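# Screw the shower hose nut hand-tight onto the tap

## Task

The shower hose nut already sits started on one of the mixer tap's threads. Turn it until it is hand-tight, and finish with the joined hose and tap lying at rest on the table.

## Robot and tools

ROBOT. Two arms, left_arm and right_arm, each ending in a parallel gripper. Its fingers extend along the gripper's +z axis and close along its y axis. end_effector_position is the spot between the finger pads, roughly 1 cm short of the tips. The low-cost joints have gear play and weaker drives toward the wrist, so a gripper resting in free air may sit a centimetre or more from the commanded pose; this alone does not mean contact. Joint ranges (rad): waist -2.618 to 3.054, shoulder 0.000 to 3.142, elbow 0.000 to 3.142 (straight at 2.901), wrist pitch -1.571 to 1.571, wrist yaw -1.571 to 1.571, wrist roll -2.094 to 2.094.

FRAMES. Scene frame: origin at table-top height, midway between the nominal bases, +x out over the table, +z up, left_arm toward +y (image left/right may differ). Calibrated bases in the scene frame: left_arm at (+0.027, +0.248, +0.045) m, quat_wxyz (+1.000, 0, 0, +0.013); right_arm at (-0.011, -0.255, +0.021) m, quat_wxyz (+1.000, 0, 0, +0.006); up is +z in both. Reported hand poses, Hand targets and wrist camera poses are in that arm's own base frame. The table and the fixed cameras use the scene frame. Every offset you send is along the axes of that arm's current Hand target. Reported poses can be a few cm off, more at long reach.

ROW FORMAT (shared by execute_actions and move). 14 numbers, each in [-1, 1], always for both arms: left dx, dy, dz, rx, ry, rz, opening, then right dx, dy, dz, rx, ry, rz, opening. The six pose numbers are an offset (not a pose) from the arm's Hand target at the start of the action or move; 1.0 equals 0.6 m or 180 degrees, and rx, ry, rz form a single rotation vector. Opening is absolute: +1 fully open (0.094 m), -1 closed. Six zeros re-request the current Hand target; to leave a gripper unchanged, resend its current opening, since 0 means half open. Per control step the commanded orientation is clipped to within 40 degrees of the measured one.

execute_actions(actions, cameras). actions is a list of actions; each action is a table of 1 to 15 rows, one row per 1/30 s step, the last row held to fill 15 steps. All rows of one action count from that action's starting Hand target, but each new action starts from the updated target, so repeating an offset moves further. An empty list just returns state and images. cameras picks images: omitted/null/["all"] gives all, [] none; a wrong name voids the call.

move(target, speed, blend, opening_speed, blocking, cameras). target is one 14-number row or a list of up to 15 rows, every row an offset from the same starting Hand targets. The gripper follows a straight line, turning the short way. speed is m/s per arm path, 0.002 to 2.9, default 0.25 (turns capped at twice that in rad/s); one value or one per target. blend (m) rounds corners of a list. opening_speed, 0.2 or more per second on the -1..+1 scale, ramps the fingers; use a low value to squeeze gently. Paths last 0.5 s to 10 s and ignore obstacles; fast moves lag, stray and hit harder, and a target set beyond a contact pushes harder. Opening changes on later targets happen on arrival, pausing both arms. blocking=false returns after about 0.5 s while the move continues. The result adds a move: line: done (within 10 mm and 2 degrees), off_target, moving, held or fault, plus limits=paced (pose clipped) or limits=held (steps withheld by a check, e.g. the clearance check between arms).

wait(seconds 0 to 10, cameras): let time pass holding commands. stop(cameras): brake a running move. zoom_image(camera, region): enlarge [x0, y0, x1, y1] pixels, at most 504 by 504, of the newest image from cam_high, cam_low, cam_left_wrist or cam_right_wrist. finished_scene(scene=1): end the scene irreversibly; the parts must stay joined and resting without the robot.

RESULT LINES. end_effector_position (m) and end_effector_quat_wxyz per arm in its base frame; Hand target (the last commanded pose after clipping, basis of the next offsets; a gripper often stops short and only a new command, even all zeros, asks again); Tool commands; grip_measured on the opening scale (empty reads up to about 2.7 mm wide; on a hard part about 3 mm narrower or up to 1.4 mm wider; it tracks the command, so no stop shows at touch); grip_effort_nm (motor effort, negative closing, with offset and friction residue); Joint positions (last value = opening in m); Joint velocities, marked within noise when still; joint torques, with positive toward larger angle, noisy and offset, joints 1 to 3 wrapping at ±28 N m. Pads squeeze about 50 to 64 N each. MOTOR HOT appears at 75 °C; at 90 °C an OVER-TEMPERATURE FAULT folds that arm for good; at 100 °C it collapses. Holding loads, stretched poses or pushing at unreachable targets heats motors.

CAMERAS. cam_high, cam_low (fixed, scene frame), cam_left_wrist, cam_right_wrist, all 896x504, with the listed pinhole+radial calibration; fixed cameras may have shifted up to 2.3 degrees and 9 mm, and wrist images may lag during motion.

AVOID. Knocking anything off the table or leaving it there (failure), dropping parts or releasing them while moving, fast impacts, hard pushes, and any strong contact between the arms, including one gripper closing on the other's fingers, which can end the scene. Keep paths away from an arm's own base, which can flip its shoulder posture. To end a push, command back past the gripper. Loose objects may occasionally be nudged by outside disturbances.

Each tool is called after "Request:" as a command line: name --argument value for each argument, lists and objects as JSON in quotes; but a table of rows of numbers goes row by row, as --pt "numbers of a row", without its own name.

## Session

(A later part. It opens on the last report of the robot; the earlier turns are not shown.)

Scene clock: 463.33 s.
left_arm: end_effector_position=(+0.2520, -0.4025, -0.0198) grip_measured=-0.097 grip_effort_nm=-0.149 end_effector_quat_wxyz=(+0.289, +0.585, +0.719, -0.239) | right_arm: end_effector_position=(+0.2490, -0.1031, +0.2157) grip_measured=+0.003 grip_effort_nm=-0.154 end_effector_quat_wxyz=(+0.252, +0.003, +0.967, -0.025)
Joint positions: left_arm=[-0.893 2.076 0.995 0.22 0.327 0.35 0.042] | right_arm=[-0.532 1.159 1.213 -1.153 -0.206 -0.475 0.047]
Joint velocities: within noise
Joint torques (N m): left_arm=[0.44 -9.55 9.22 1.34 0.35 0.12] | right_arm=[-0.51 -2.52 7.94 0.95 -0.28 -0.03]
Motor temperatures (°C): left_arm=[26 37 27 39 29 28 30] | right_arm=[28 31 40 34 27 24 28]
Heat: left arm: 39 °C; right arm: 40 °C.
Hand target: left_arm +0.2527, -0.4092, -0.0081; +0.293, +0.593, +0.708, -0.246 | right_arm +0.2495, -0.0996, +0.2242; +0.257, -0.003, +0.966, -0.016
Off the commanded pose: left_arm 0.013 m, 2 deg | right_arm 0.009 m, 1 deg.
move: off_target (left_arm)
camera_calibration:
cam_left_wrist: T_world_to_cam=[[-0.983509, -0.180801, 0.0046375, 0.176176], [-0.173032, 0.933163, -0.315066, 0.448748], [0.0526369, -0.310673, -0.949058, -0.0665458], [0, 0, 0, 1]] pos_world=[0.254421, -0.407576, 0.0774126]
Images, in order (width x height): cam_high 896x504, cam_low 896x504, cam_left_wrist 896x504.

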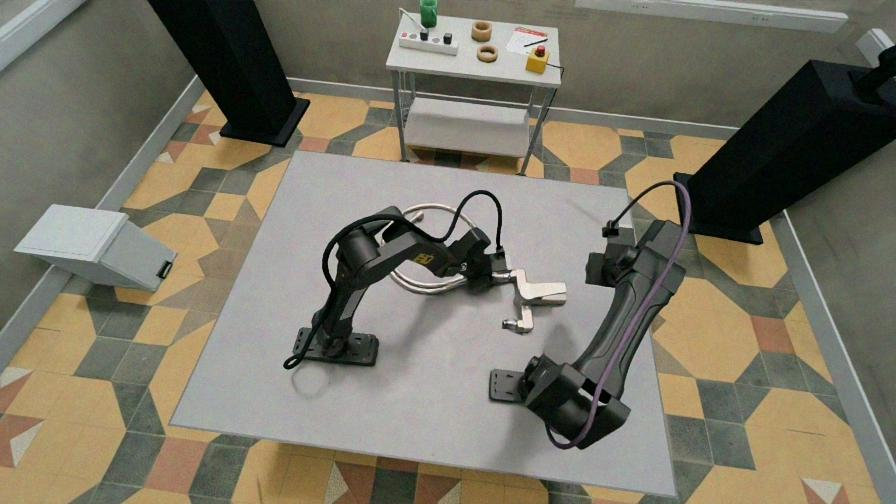

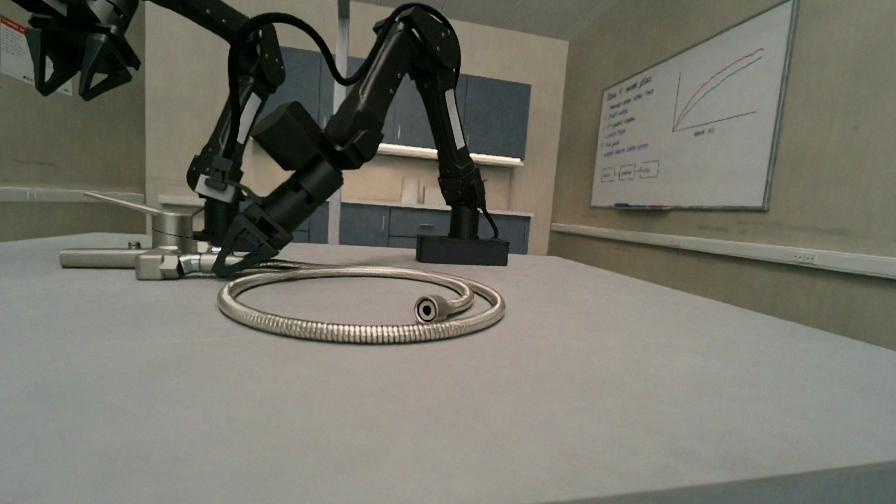

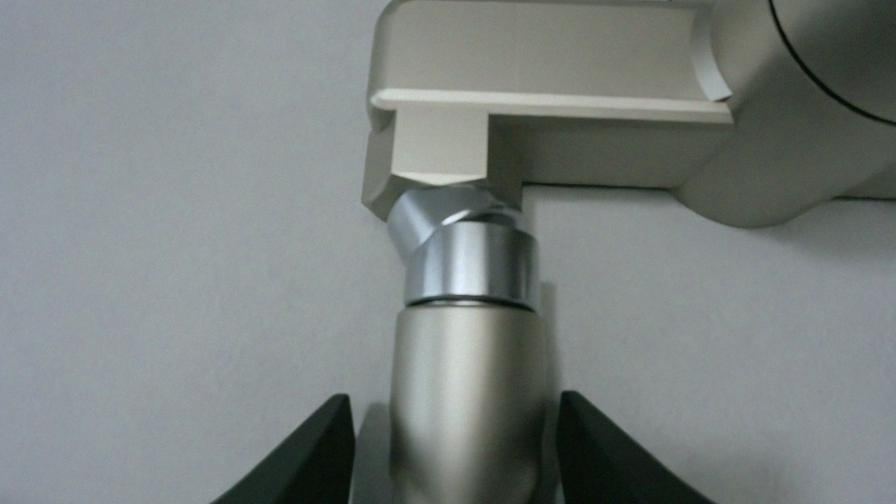

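Request:
move --pt "0.007 -0.004 0.007 0.1375 0 -0.1375 -0.2 0 0 0 0 0 0 0" --pt "0.007 -0.004 0.007 0.1375 0 -0.1375 -1 0 0 0 0 0 0 0" --speed 0.5 --cameras '["cam_left_wrist"]'

Request:
move --target '[0,0,0,-0.275,0,0.275,-1,0,0,0,0,0,0,0]' --speed 0.4 --cameras '["cam_left_wrist","cam_low","cam_high"]'

Scene clock: 474.77 s.
left_arm: end_effector_position=(+0.2527, -0.4065, -0.0106) grip_measured=-0.456 grip_effort_nm=-1.248 end_effector_quat_wxyz=(+0.119, +0.481, +0.751, -0.437) | right_arm: end_effector_position=(+0.2490, -0.1031, +0.2157) grip_measured=+0.003 grip_effort_nm=-0.154 end_effector_quat_wxyz=(+0.252, +0.003, +0.967, -0.025)
Joint positions: left_arm=[-0.741 2.226 1.232 -0.052 0.821 0.165 0.026] | right_arm=[-0.532 1.159 1.213 -1.153 -0.206 -0.475 0.047]
Joint velocities: within noise
Joint torques (N m): left_arm=[0.36 -7.49 9.43 1.02 0.74 0] | right_arm=[-0.49 -2.55 7.99 0.94 -0.29 -0.03]
Motor temperatures (°C): left_arm=[26 36 27 38 29 28 30] | right_arm=[28 31 40 34 27 24 28]
Heat: left arm: 38 °C; right arm: 40 °C.
Hand target: left_arm +0.2503, -0.4096, -0.0141; +0.101, +0.477, +0.749, -0.448 | right_arm +0.2495, -0.0996, +0.2242; +0.257, -0.003, +0.966, -0.016
Off the commanded pose: left_arm 0.005 m, 2 deg | right_arm 0.009 m, 1 deg.
move: done
camera_calibration:
cam_left_wrist: T_world_to_cam=[[-0.830046, -0.134827, 0.541152, 0.161749], [-0.337406, 0.894012, -0.294788, 0.481382], [-0.444051, -0.427276, -0.787562, 0.0208394], [0, 0, 0, 1]] pos_world=[0.305934, -0.399649, 0.0707872]
Images, in order (width x height): cam_left_wrist 896x504.

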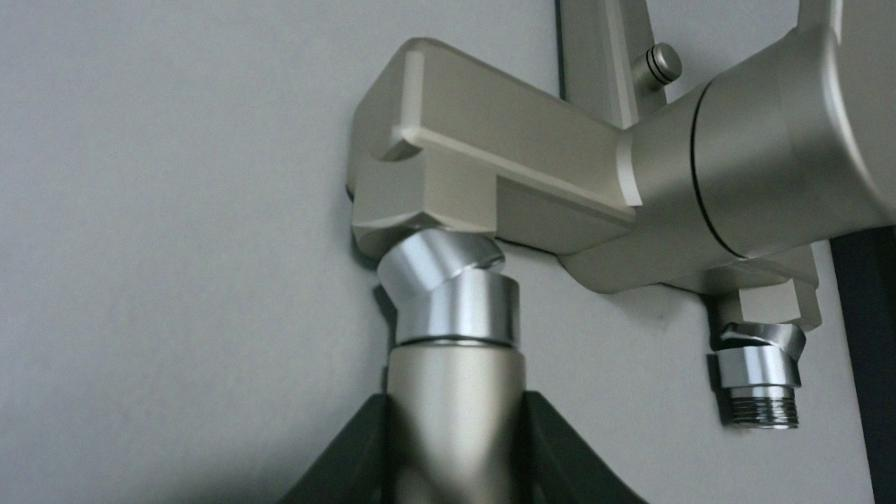

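Scene clock: 477.53 s.
left_arm: end_effector_position=(+0.2384, -0.4144, -0.0089) grip_measured=-0.450 grip_effort_nm=-1.023 end_effector_quat_wxyz=(+0.433, +0.644, +0.625, -0.079) | right_arm: end_effector_position=(+0.2490, -0.1031, +0.2157) grip_measured=+0.003 grip_effort_nm=-0.154 end_effector_quat_wxyz=(+0.252, +0.003, +0.967, -0.025)
Joint positions: left_arm=[-1.08 2.05 0.829 0.56 -0.078 0.559 0.026] | right_arm=[-0.532 1.159 1.213 -1.153 -0.206 -0.475 0.047]
Joint velocities: within noise
Joint torques (N m): left_arm=[-0.42 -5.34 5.31 2.42 -1.11 0.85] | right_arm=[-0.55 -2.55 7.92 0.94 -0.28 -0.02]
Motor temperatures (°C): left_arm=[26 36 27 38 29 28 31] | right_arm=[28 31 40 34 27 24 28]
Heat: left arm: 38 °C; right arm: 40 °C.
Hand target: left_arm +0.2503, -0.4096, -0.0141; +0.458, +0.654, +0.602, -0.022 | right_arm +0.2495, -0.0996, +0.2242; +0.257, -0.003, +0.966, -0.016
Off the commanded pose: left_arm 0.014 m, 8 deg | right_arm 0.009 m, 1 deg.
move: off_target (left_arm)
camera_calibration:
cam_left_wrist: T_world_to_cam=[[-0.877075, -0.13608, -0.460675, 0.149657], [0.012768, 0.952091, -0.30555, 0.424551], [0.480183, -0.273872, -0.833318, -0.144776], [0, 0, 0, 1]] pos_world=[0.195359, -0.423496, 0.07802]
Images, in order (width x height): cam_high 896x504, cam_low 896x504, cam_left_wrist 896x504.

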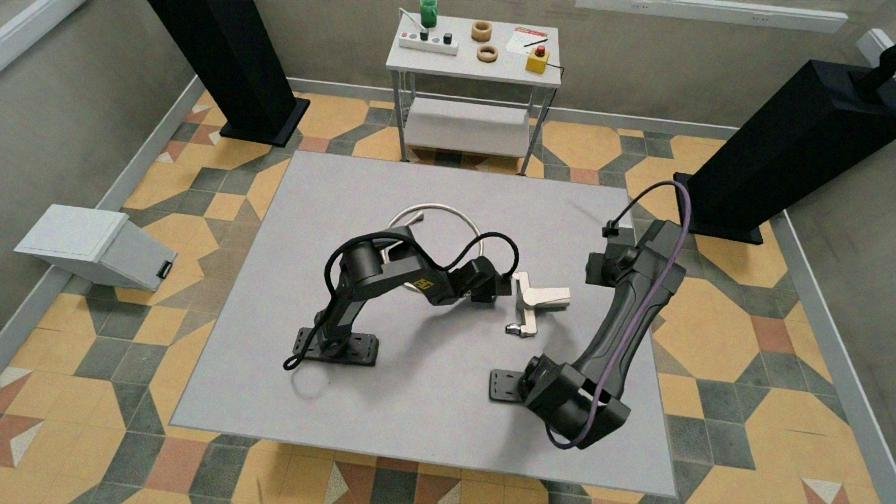

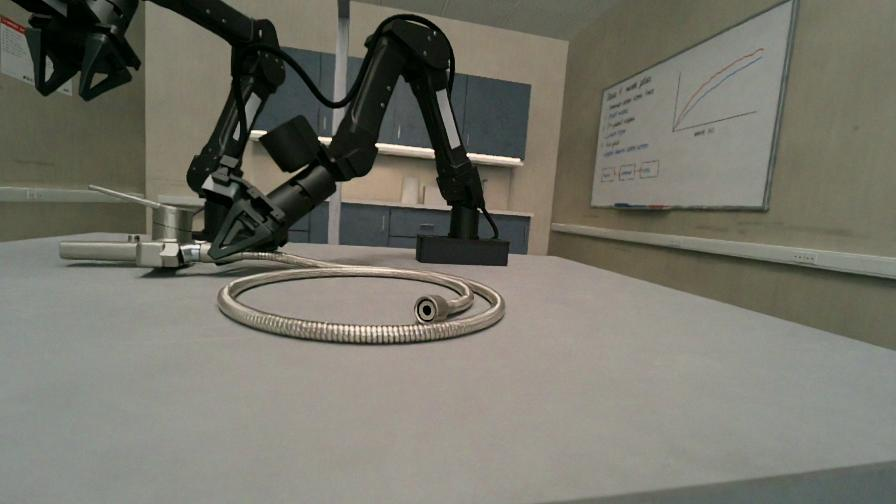

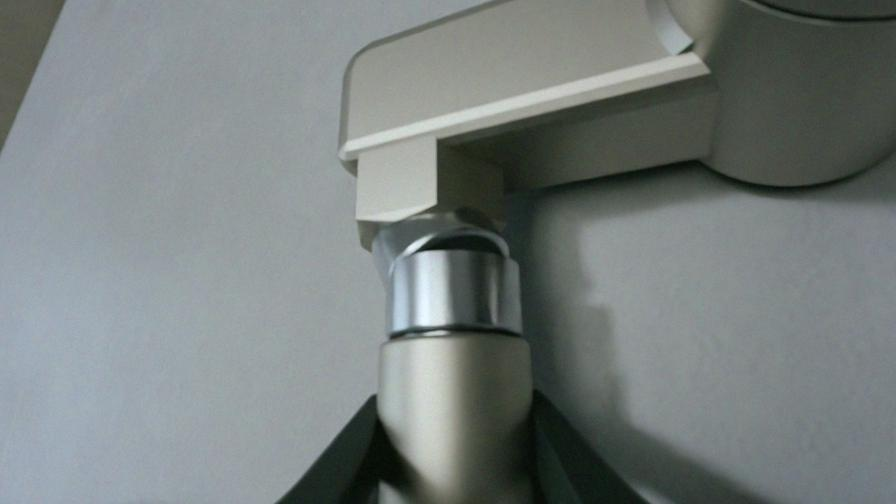

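Request:
zoom_image --camera "cam_low" --region '[40, 170, 320, 310]'

Request:
zoom_image --camera "cam_left_wrist" --region '[340, 200, 560, 400]'

Scaled by 1.800 from the camera's 896x504 image, which has a finer 1280x720 frame.

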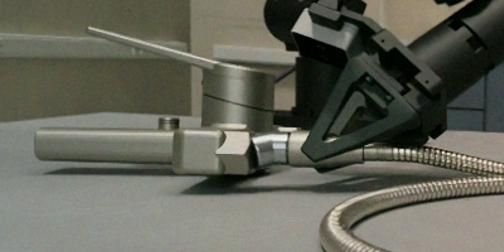

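Scaled by 2.291 from the camera's 896x504 image, which has a finer 1280x720 frame.

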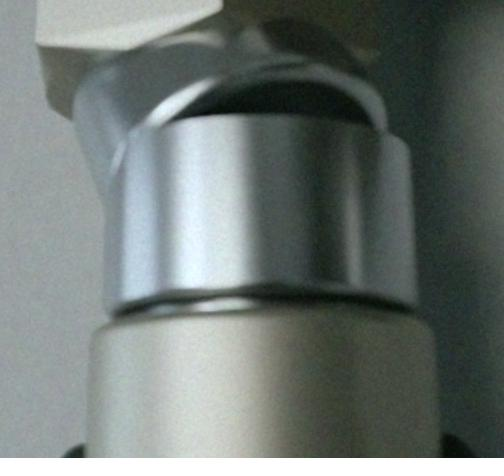

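Request:
move --target '[0,0,0,0.075,0,-0.075,-1,0,0,0,0,0,0,0]' --speed 0.2 --cameras '["cam_low","cam_right_wrist"]'

Request:
zoom_image --camera "cam_low" --region '[40, 170, 320, 310]'

Scene clock: 511.30 s.
left_arm: end_effector_position=(+0.2434, -0.4053, -0.0196) grip_measured=-0.450 grip_effort_nm=-1.033 end_effector_quat_wxyz=(+0.373, +0.637, +0.660, -0.136) | right_arm: end_effector_position=(+0.2490, -0.1031, +0.2157) grip_measured=+0.003 grip_effort_nm=-0.154 end_effector_quat_wxyz=(+0.252, +0.003, +0.967, -0.025)
Joint positions: left_arm=[-1 2.05 0.88 0.413 0.085 0.499 0.026] | right_arm=[-0.532 1.159 1.213 -1.153 -0.206 -0.475 0.047]
Joint velocities: within noise
Joint torques (N m): left_arm=[0.85 -7.86 9.29 1.49 0.2 -0.17] | right_arm=[-0.49 -2.55 7.94 0.94 -0.28 -0.03]
Motor temperatures (°C): left_arm=[26 33 27 41 30 29 32] | right_arm=[28 31 40 34 27 24 28]
Heat: left arm: 41 °C; right arm: 40 °C.
Hand target: left_arm +0.2503, -0.4096, -0.0141; +0.372, +0.628, +0.668, -0.146 | right_arm +0.2495, -0.0996, +0.2242; +0.257, -0.003, +0.966, -0.016
Off the commanded pose: left_arm 0.010 m, 2 deg | right_arm 0.009 m, 1 deg.
move: done
camera_calibration:
cam_right_wrist: T_world_to_cam=[[-0.0379452, -0.998115, 0.0482331, -0.103877], [-0.994758, 0.0331428, -0.0967374, 0.31164], [0.0949564, -0.0516509, -0.994141, 0.276776], [0, 0, 0, 1]] pos_world=[0.279783, -0.0997138, 0.310312]
Images, in order (width x height): cam_low 896x504, cam_right_wrist 896x504.

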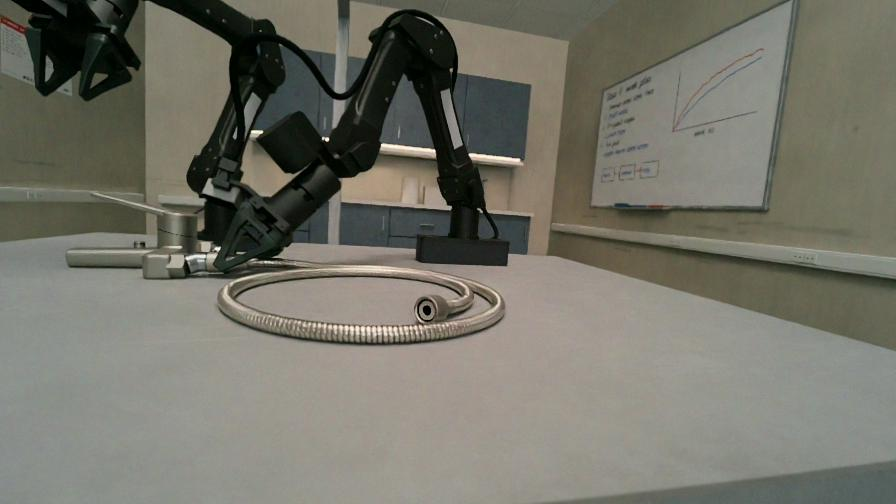

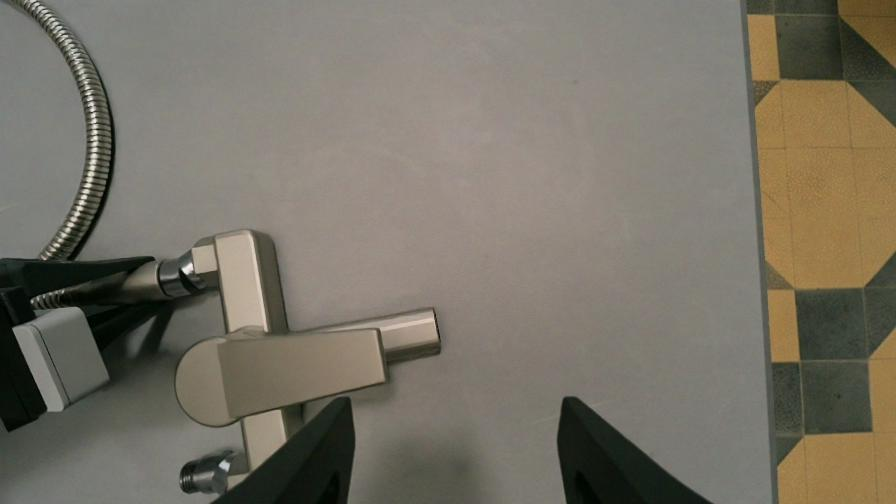

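Scaled by 1.800 from the camera's 896x504 image, which has a finer 1280x720 frame.

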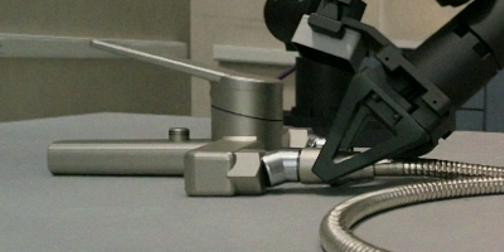

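Request:
move --pt "0 0 0 0 0 0 -0.2 0 0 0 0 0 0 0" --pt "0 0 0 0.2 0 -0.2 -0.2 0 0 0 0 0 0 0" --pt "0 0 0 0.2 0 -0.2 -1 0 0 0 0 0 0 0" --speed 0.5 --cameras '["cam_left_wrist","cam_low"]'

Request:
zoom_image --camera "cam_left_wrist" --region '[340, 250, 560, 450]'

Scene clock: 598.73 s.
left_arm: end_effector_position=(+0.2510, -0.4083, -0.0091) grip_measured=-0.448 grip_effort_nm=-1.033 end_effector_quat_wxyz=(+0.119, +0.483, +0.748, -0.439) | right_arm: end_effector_position=(+0.2490, -0.1031, +0.2157) grip_measured=+0.003 grip_effort_nm=-0.154 end_effector_quat_wxyz=(+0.252, +0.003, +0.967, -0.025)
Joint positions: left_arm=[-0.745 2.225 1.234 -0.052 0.824 0.166 0.026] | right_arm=[-0.532 1.159 1.213 -1.153 -0.206 -0.475 0.047]
Joint velocities: within noise
Joint torques (N m): left_arm=[0.59 -7.42 9.37 1.04 0.74 0.01] | right_arm=[-0.51 -2.56 7.92 0.95 -0.29 -0.02]
Motor temperatures (°C): left_arm=[26 34 28 39 29 28 32] | right_arm=[28 31 40 33 27 24 28]
Heat: left arm: 39 °C; right arm: 40 °C.
Hand target: left_arm +0.2503, -0.4096, -0.0141; +0.101, +0.477, +0.749, -0.448 | right_arm +0.2495, -0.0996, +0.2242; +0.257, -0.003, +0.966, -0.016
Off the commanded pose: left_arm 0.005 m, 2 deg | right_arm 0.009 m, 1 deg.
move: done
camera_calibration:
cam_left_wrist: T_world_to_cam=[[-0.831856, -0.126574, 0.540365, 0.163054], [-0.330619, 0.895043, -0.299313, 0.481473], [-0.445765, -0.427641, -0.786395, 0.0206974], [0, 0, 0, 1]] pos_world=[0.304048, -0.40145, 0.0722787]
Images, in order (width x height): cam_low 896x504, cam_left_wrist 896x504.

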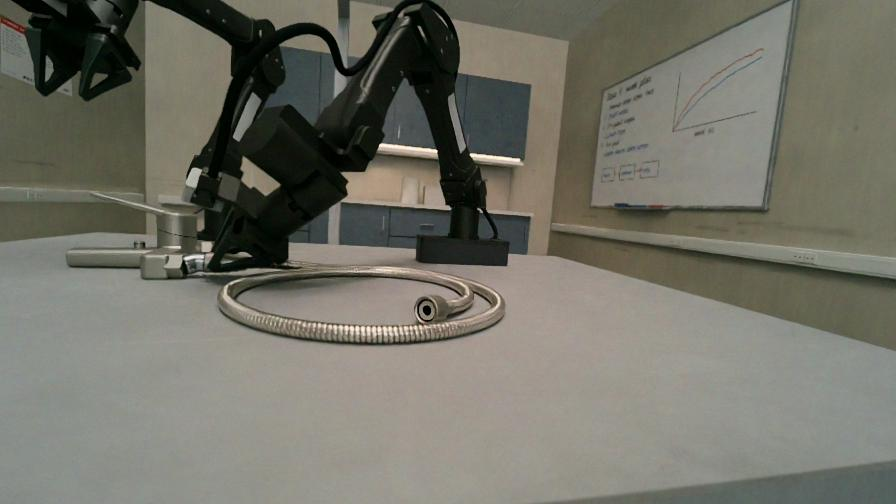

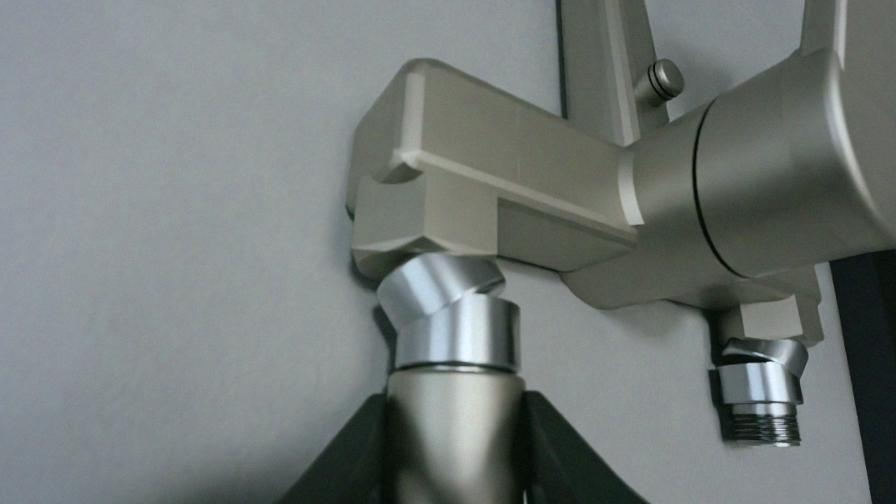

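Scaled by 2.291 from the camera's 896x504 image, which has a finer 1280x720 frame.

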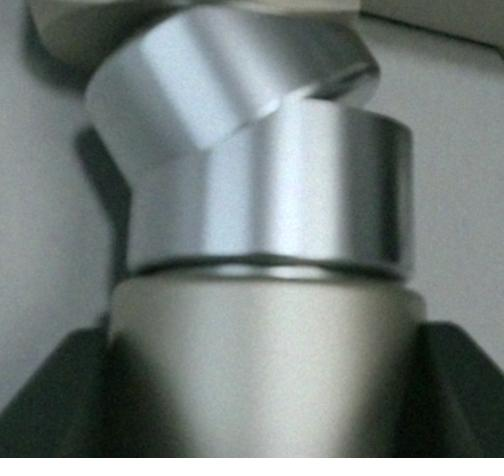

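Request:
move --pt "0.0145 0.0143 0.0145 -0.0393 0 0.0393 -1 0 0 0 0 0 0 0" --pt "0.0145 0.0143 0.0145 -0.3143 0 0.3143 -1 0 0 0 0 0 0 0" --speed 0.35 --cameras '["cam_left_wrist","cam_low"]'

Request:
zoom_image --camera "cam_left_wrist" --region '[340, 230, 560, 430]'

Request:
zoom_image --camera "cam_low" --region '[40, 170, 320, 310]'

Scene clock: 607.03 s.
left_arm: end_effector_position=(+0.2409, -0.4196, -0.0195) grip_measured=-0.442 grip_effort_nm=-1.023 end_effector_quat_wxyz=(+0.492, +0.651, +0.577, -0.013) | right_arm: end_effector_position=(+0.2490, -0.1031, +0.2157) grip_measured=+0.003 grip_effort_nm=-0.154 end_effector_quat_wxyz=(+0.252, +0.003, +0.967, -0.025)
Joint positions: left_arm=[-1.133 2.163 0.792 0.815 -0.223 0.682 0.026] | right_arm=[-0.532 1.159 1.213 -1.153 -0.206 -0.475 0.047]
Joint velocities: within noise
Joint torques (N m): left_arm=[-0.28 -5.57 4.63 2.29 -0.99 0.78] | right_arm=[-0.51 -2.52 7.92 0.95 -0.27 -0.04]
Motor temperatures (°C): left_arm=[26 34 28 39 29 28 32] | right_arm=[28 30 40 33 27 24 28]
Heat: left arm: 39 °C; right arm: 40 °C.
Hand target: left_arm +0.2503, -0.4096, -0.0291; +0.498, +0.660, +0.561, +0.044 | right_arm +0.2495, -0.0996, +0.2242; +0.257, -0.003, +0.966, -0.016
Off the commanded pose: left_arm 0.017 m, 7 deg | right_arm 0.009 m, 1 deg.
move: off_target (left_arm)
camera_calibration:
cam_left_wrist: T_world_to_cam=[[-0.767297, -0.130388, -0.627897, 0.118906], [0.076515, 0.953504, -0.291505, 0.411687], [0.636711, -0.271714, -0.721644, -0.19087], [0, 0, 0, 1]] pos_world=[0.181265, -0.428904, 0.0569292]
Images, in order (width x height): cam_low 896x504, cam_left_wrist 896x504.

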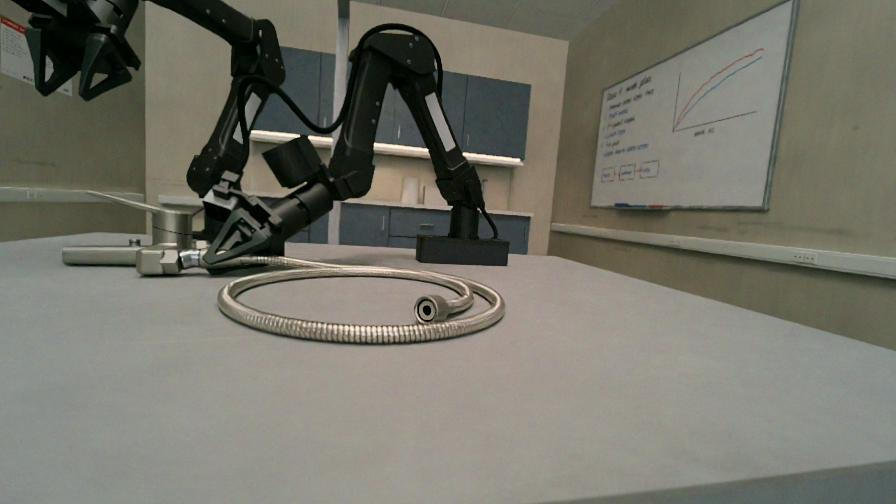

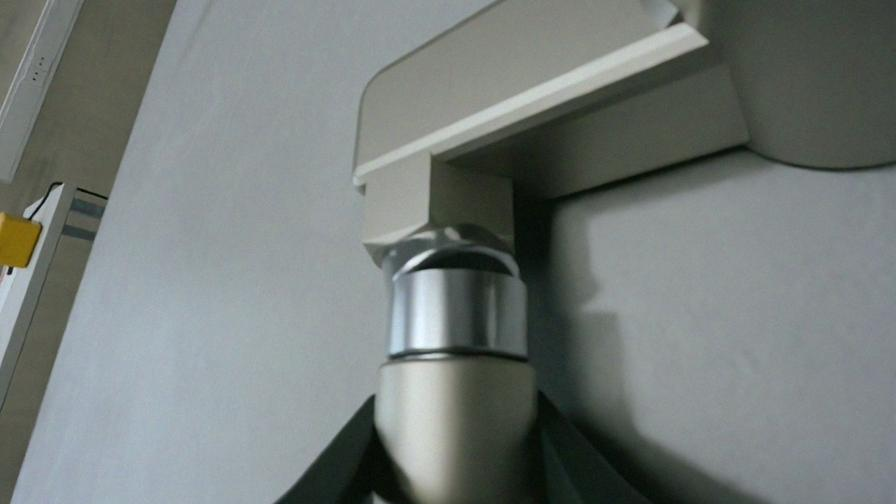

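Scaled by 2.291 from the camera's 896x504 image, which has a finer 1280x720 frame.

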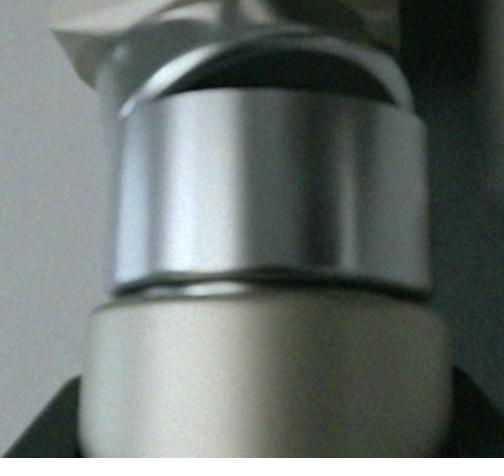

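Scaled by 1.800 from the camera's 896x504 image, which has a finer 1280x720 frame.

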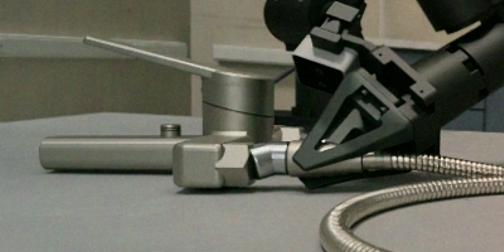

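Request:
move --pt "0 0 0 0.0393 0 -0.0393 -1 0 0 0 0 0 0 0" --pt "0 0 0 0.0393 0 -0.0393 -0.2 0 0 0 0 0 0 0" --pt "-0.0145 0.0143 -0.0145 0.275 0 -0.275 -0.2 0 0 0 0 0 0 0" --speed 0.4 --opening_speed 1.0 --cameras '["cam_left_wrist","cam_low"]'

Request:
zoom_image --camera "cam_left_wrist" --region '[340, 250, 560, 450]'

Scene clock: 633.27 s.
left_arm: end_effector_position=(+0.2486, -0.4086, -0.0087) grip_measured=-0.203 grip_effort_nm=0.144 end_effector_quat_wxyz=(+0.175, +0.518, +0.744, -0.385) | right_arm: end_effector_position=(+0.2490, -0.1031, +0.2157) grip_measured=+0.003 grip_effort_nm=-0.149 end_effector_quat_wxyz=(+0.252, +0.003, +0.967, -0.025)
Joint positions: left_arm=[-0.79 2.156 1.15 0.034 0.68 0.209 0.037] | right_arm=[-0.532 1.159 1.213 -1.153 -0.206 -0.475 0.047]
Joint velocities: within noise
Joint torques (N m): left_arm=[0.53 -6.86 9.46 1.15 0.64 -0.06] | right_arm=[-0.51 -2.54 7.94 0.94 -0.28 -0.03]
Motor temperatures (°C): left_arm=[26 34 27 42 30 29 32] | right_arm=[28 30 40 33 27 24 28]
Heat: left arm: 42 °C; right arm: 40 °C.
Hand target: left_arm +0.2477, -0.4101, -0.0143; +0.158, +0.515, +0.745, -0.394 | right_arm +0.2495, -0.0996, +0.2242; +0.257, -0.003, +0.966, -0.016
Off the commanded pose: left_arm 0.006 m, 2 deg | right_arm 0.009 m, 1 deg.
move: done; target 2's new opening was sent with left_arm's hand 0.016 m and 4 deg from that target
camera_calibration:
cam_left_wrist: T_world_to_cam=[[-0.909373, -0.146166, 0.389455, 0.170743], [-0.283675, 0.902669, -0.323599, 0.472369], [-0.30425, -0.404752, -0.862327, -0.00660696], [0, 0, 0, 1]] pos_world=[0.287259, -0.40411, 0.0806639]
Images, in order (width x height): cam_low 896x504, cam_left_wrist 896x504.

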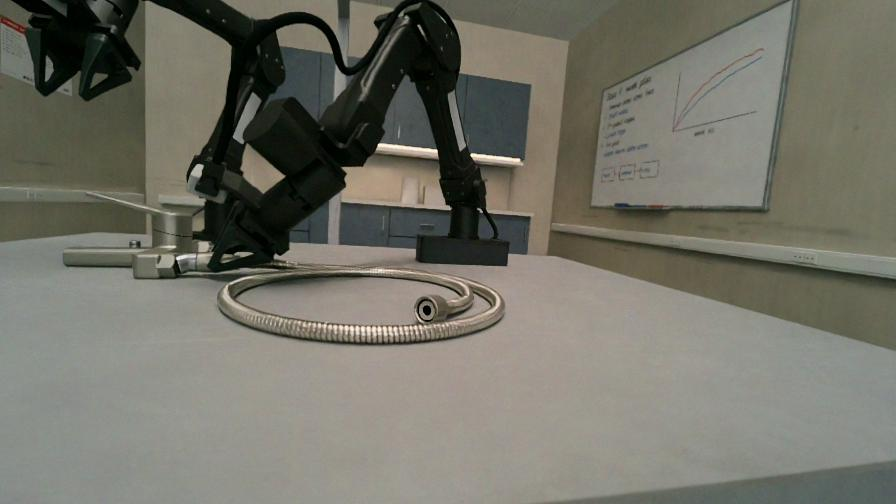

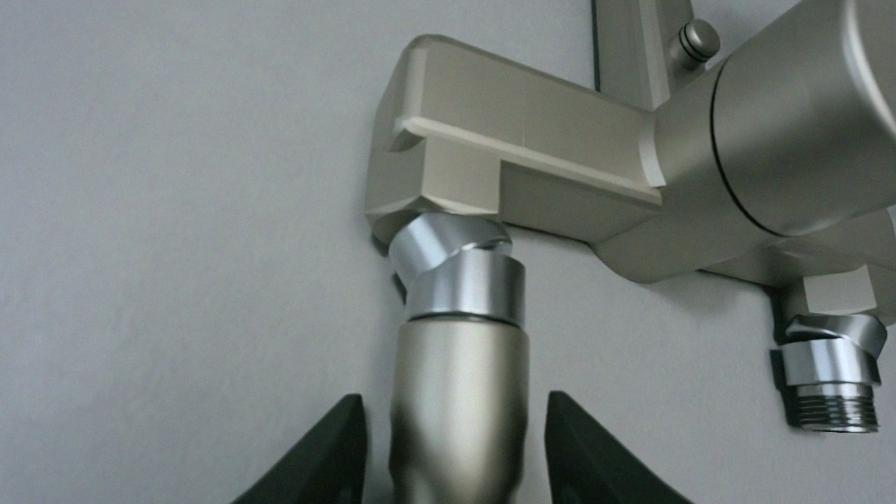

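Scaled by 2.291 from the camera's 896x504 image, which has a finer 1280x720 frame.

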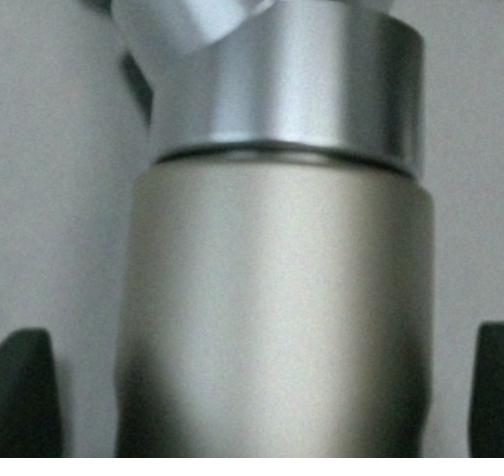

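Request:
move --pt "0 0 0 0 0 0 -1 0 0 0 0 0 0 0" --pt "0.016 0.010 0.016 -0.03 0 0.03 -1 0 0 0 0 0 0 0" --pt "0.016 0.010 0.016 -0.24 0 0.24 -1 0 0 0 0 0 0 0" --speed 0.35 --cameras '["cam_left_wrist","cam_low"]'

Request:
zoom_image --camera "cam_left_wrist" --region '[340, 230, 560, 430]'

Request:
zoom_image --camera "cam_low" --region '[40, 170, 320, 310]'

Scene clock: 647.00 s.
left_arm: end_effector_position=(+0.2377, -0.4173, -0.0207) grip_measured=-0.462 grip_effort_nm=-1.028 end_effector_quat_wxyz=(+0.449, +0.645, +0.614, -0.066) | right_arm: end_effector_position=(+0.2490, -0.1031, +0.2157) grip_measured=+0.003 grip_effort_nm=-0.154 end_effector_quat_wxyz=(+0.252, +0.003, +0.967, -0.025)
Joint positions: left_arm=[-1.098 2.111 0.817 0.662 -0.116 0.581 0.025] | right_arm=[-0.532 1.159 1.213 -1.153 -0.206 -0.475 0.047]
Joint velocities: within noise
Joint torques (N m): left_arm=[-0.34 -5.6 5.01 2.3 -0.88 0.71] | right_arm=[-0.53 -2.52 7.9 0.95 -0.28 -0.03]
Motor temperatures (°C): left_arm=[26 34 27 40 30 29 32] | right_arm=[28 30 40 33 27 24 28]
Heat: left arm: 40 °C; right arm: 40 °C.
Hand target: left_arm +0.2474, -0.4101, -0.0291; +0.463, +0.655, +0.598, -0.015 | right_arm +0.2495, -0.0996, +0.2242; +0.257, -0.003, +0.966, -0.016
Off the commanded pose: left_arm 0.015 m, 6 deg | right_arm 0.009 m, 1 deg.
move: off_target (left_arm)
camera_calibration:
cam_left_wrist: T_world_to_cam=[[-0.854369, -0.137403, -0.501173, 0.136395], [0.0280228, 0.950826, -0.308454, 0.41958], [0.518911, -0.277578, -0.808506, -0.165278], [0, 0, 0, 1]] pos_world=[0.190538, -0.426084, 0.0641501]
Images, in order (width x height): cam_low 896x504, cam_left_wrist 896x504.

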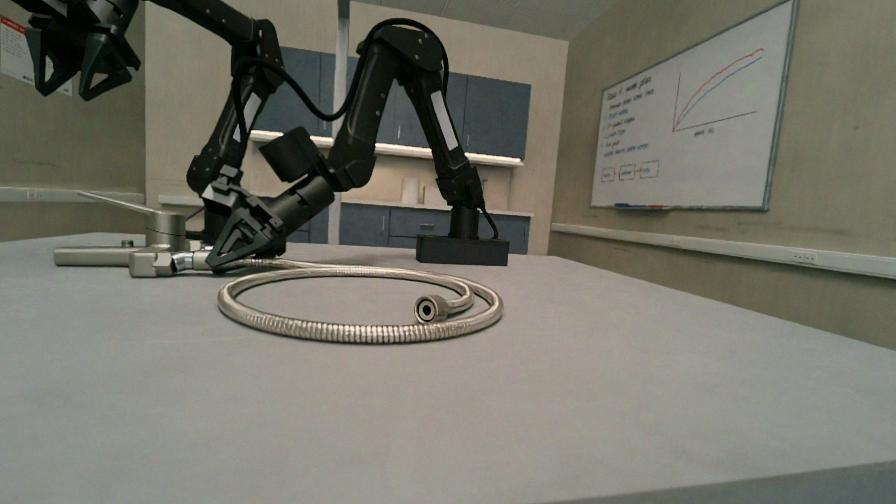

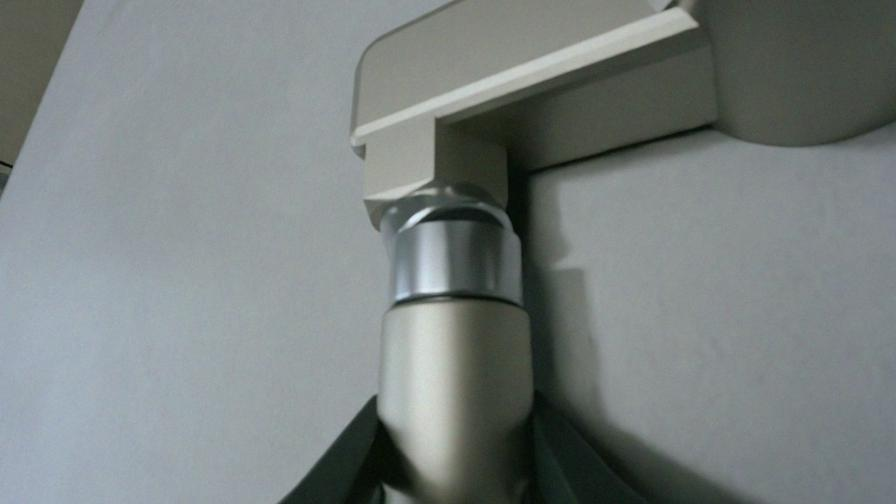

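Scaled by 2.291 from the camera's 896x504 image, which has a finer 1280x720 frame.

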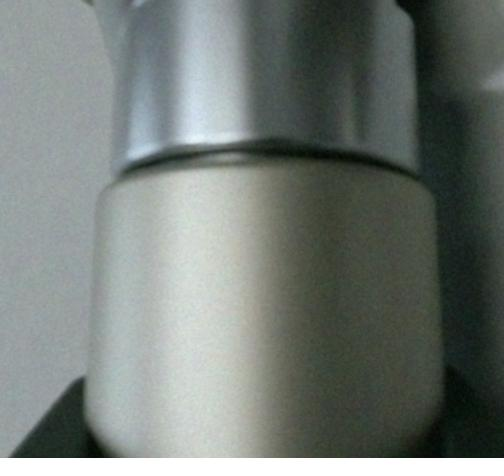

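Scaled by 1.800 from the camera's 896x504 image, which has a finer 1280x720 frame.

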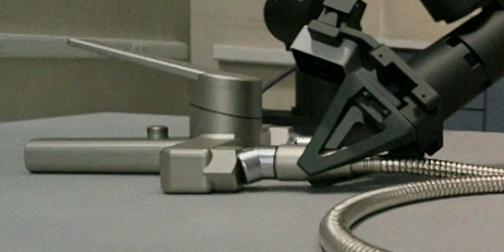

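Request:
move --pt "0 0 0 0.02 0 -0.02 -1 0 0 0 0 0 0 0" --pt "0 0 0 0.02 0 -0.02 -0.2 0 0 0 0 0 0 0" --pt "-0.0145 0.0143 -0.0145 0.275 0 -0.275 -0.2 0 0 0 0 0 0 0" --pt "-0.0145 0.0143 -0.0145 0.275 0 -0.275 -1 0 0 0 0 0 0 0" --pt "0 0 0 0 0 0 -1 0 0 0 0 0 0 0" --speed 0.45 --cameras '["cam_left_wrist","cam_low"]'

Request:
zoom_image --camera "cam_left_wrist" --region '[340, 230, 560, 430]'

Request:
zoom_image --camera "cam_low" --region '[40, 170, 320, 310]'

Scene clock: 664.10 s.
left_arm: end_effector_position=(+0.2439, -0.4236, -0.0048) grip_measured=-0.988 grip_effort_nm=-0.613 end_effector_quat_wxyz=(+0.485, +0.651, +0.583, -0.037) | right_arm: end_effector_position=(+0.2490, -0.1031, +0.2157) grip_measured=+0.003 grip_effort_nm=-0.154 end_effector_quat_wxyz=(+0.252, +0.003, +0.967, -0.025)
Joint positions: left_arm=[-1.11 2.107 0.814 0.731 -0.165 0.662 0.001] | right_arm=[-0.532 1.159 1.213 -1.153 -0.206 -0.475 0.047]
Joint velocities: within noise
Joint torques (N m): left_arm=[0.34 -5.16 4.81 1.83 -0.4 0.03] | right_arm=[-0.5 -2.55 7.99 0.94 -0.28 -0.02]
Motor temperatures (°C): left_arm=[26 34 27 41 30 29 32] | right_arm=[28 30 40 33 27 24 28]
Heat: left arm: 41 °C; right arm: 40 °C.
Hand target: left_arm +0.2474, -0.4101, -0.0291; +0.463, +0.655, +0.598, -0.015 | right_arm +0.2495, -0.0996, +0.2242; +0.257, -0.003, +0.966, -0.016
Off the commanded pose: left_arm 0.028 m, 4 deg | right_arm 0.009 m, 1 deg.
move: off_target (left_arm); target 2's new opening was sent with left_arm's hand 0.015 m and 3 deg from that target
camera_calibration:
cam_left_wrist: T_world_to_cam=[[-0.796058, -0.129137, -0.591282, 0.137621], [0.0785162, 0.946679, -0.312465, 0.416186], [0.600105, -0.295166, -0.743472, -0.18434], [0, 0, 0, 1]] pos_world=[0.1875, -0.430633, 0.0743646]
Images, in order (width x height): cam_low 896x504, cam_left_wrist 896x504.

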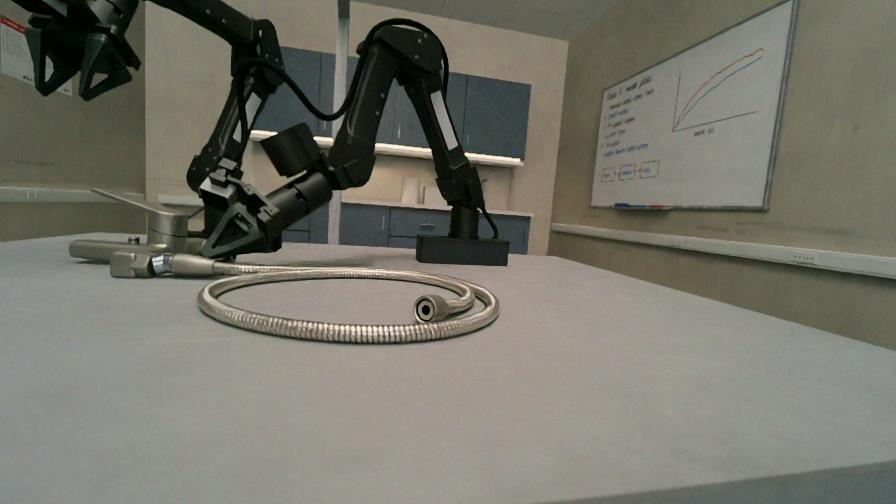

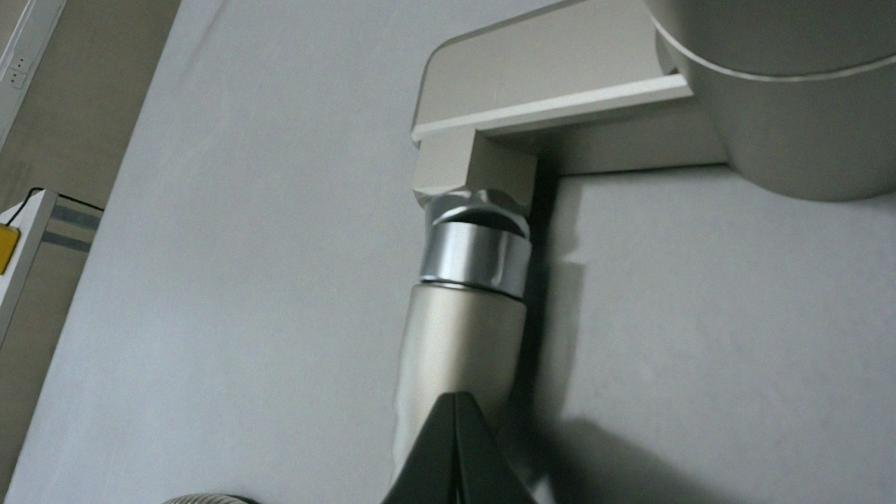

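Scaled by 2.291 from the camera's 896x504 image, which has a finer 1280x720 frame.

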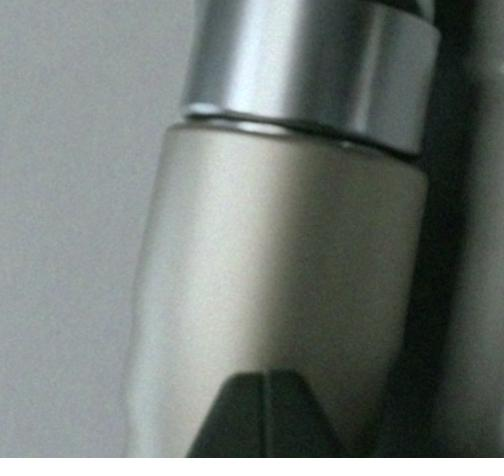

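Scaled by 1.800 from the camera's 896x504 image, which has a finer 1280x720 frame.

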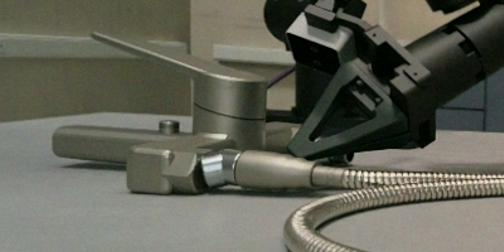

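Request:
move --pt "-0.04 0.04 -0.04 0 0 0 -1 0 0 0 0 0 0 0" --pt "-0.06 0.06 -0.06 0.145 0 -0.145 0.3 0 0 0 0 0 0 0" --speed 0.3 --cameras '["cam_left_wrist","cam_low","cam_high"]'

Scene clock: 673.27 s.
left_arm: end_effector_position=(+0.2459, -0.4033, +0.0183) grip_measured=+0.297 grip_effort_nm=0.154 end_effector_quat_wxyz=(+0.285, +0.591, +0.715, -0.240) | right_arm: end_effector_position=(+0.2490, -0.1031, +0.2157) grip_measured=+0.003 grip_effort_nm=-0.149 end_effector_quat_wxyz=(+0.252, +0.003, +0.967, -0.025)
Joint positions: left_arm=[-0.903 1.964 1.028 0.067 0.329 0.357 0.061] | right_arm=[-0.532 1.159 1.213 -1.153 -0.206 -0.475 0.047]
Joint velocities: within noise
Joint torques (N m): left_arm=[0.4 -9.32 10.13 1.33 0.36 -0.11] | right_arm=[-0.53 -2.59 7.97 0.95 -0.29 -0.03]
Motor temperatures (°C): left_arm=[26 34 27 41 30 28 32] | right_arm=[28 30 40 33 27 24 28]
Heat: left arm: 41 °C; right arm: 40 °C.
Hand target: left_arm +0.2465, -0.4103, +0.0332; +0.289, +0.591, +0.710, -0.251 | right_arm +0.2495, -0.0996, +0.2242; +0.257, -0.003, +0.966, -0.016
Off the commanded pose: left_arm 0.016 m, 2 deg | right_arm 0.009 m, 1 deg.
move: off_target (left_arm); target 2's new opening was sent with left_arm's hand 0.016 m and 2 deg from that target
camera_calibration:
cam_left_wrist: T_world_to_cam=[[-0.986287, -0.164963, 0.00505974, 0.1769], [-0.158427, 0.93773, -0.309132, 0.458586], [0.0462507, -0.305695, -0.951006, -0.0266488], [0, 0, 0, 1]] pos_world=[0.248359, -0.408994, 0.115525]
Images, in order (width x height): cam_high 896x504, cam_low 896x504, cam_left_wrist 896x504.

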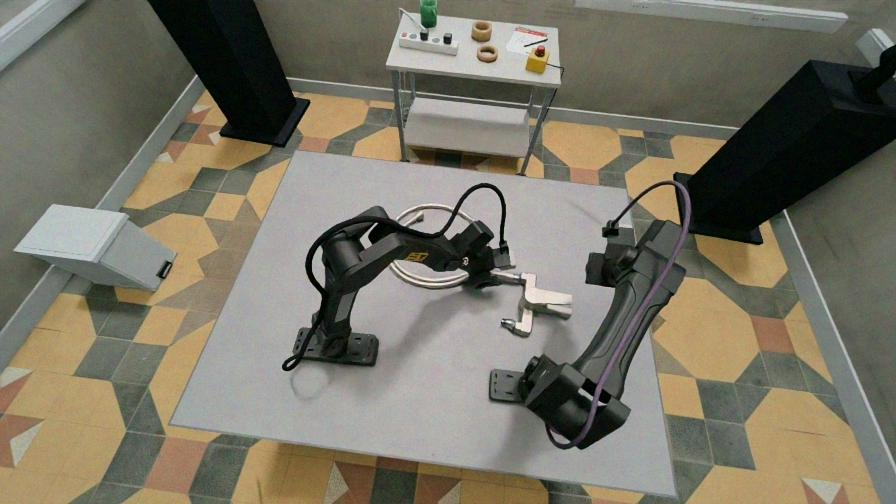

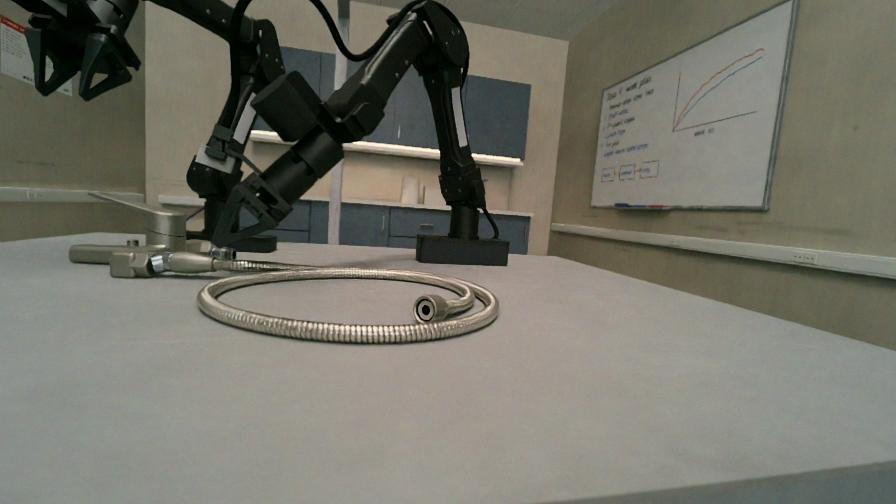

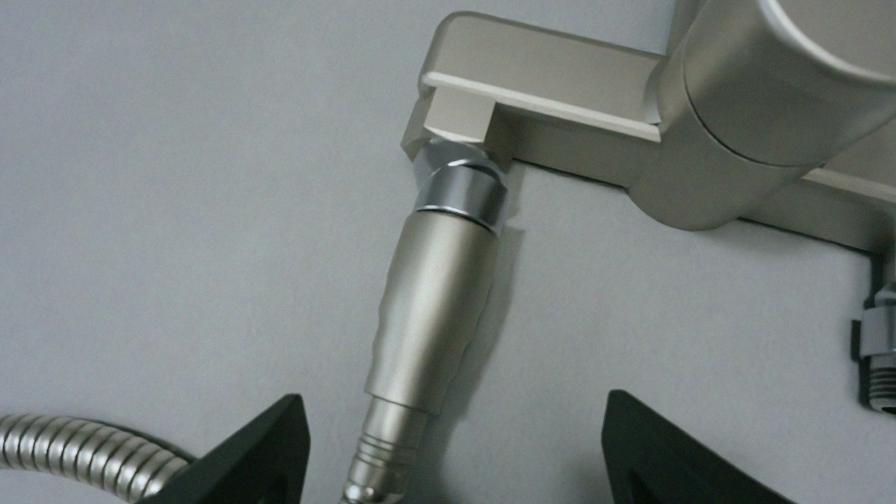

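Request:
move --target '[-0.040,0.0053,0.054,0.0648,0,0.0648,0.1,0,0,0,0,0,0,0]' --speed 0.25 --cameras '["cam_left_wrist"]'

Scene clock: 687.97 s.
left_arm: end_effector_position=(+0.2556, -0.4482, +0.0339) grip_measured=+0.103 grip_effort_nm=-0.149 end_effector_quat_wxyz=(+0.265, +0.681, +0.621, -0.283) | right_arm: end_effector_position=(+0.2490, -0.1031, +0.2157) grip_measured=+0.003 grip_effort_nm=-0.154 end_effector_quat_wxyz=(+0.252, +0.003, +0.967, -0.025)
Joint positions: left_arm=[-0.882 2.122 1.347 -0.162 0.521 0.608 0.052] | right_arm=[-0.532 1.159 1.213 -1.153 -0.206 -0.475 0.047]
Joint velocities: within noise
Joint torques (N m): left_arm=[0.59 -7.28 10.67 1.22 0.53 0.15] | right_arm=[-0.5 -2.55 7.94 0.94 -0.28 -0.03]
Motor temperatures (°C): left_arm=[26 36 27 38 29 28 31] | right_arm=[28 30 40 33 27 24 28]
Heat: left arm: 38 °C; right arm: 40 °C.
Hand target: left_arm +0.2566, -0.4490, +0.0272; +0.252, +0.686, +0.617, -0.291 | right_arm +0.2495, -0.0996, +0.2242; +0.257, -0.003, +0.966, -0.016
Off the commanded pose: left_arm 0.007 m, 2 deg | right_arm 0.009 m, 1 deg.
move: done
camera_calibration:
cam_left_wrist: T_world_to_cam=[[-0.993788, 0.110722, -0.0111997, 0.305018], [0.107887, 0.93384, -0.341033, 0.438386], [-0.0273012, -0.340123, -0.939985, -0.0230428], [0, 0, 0, 1]] pos_world=[0.255198, -0.450992, 0.13126]
Images, in order (width x height): cam_left_wrist 896x504.

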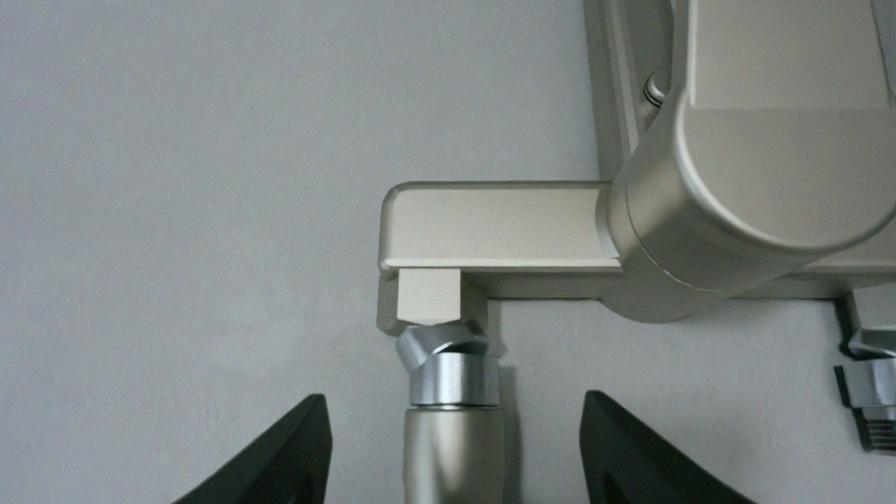

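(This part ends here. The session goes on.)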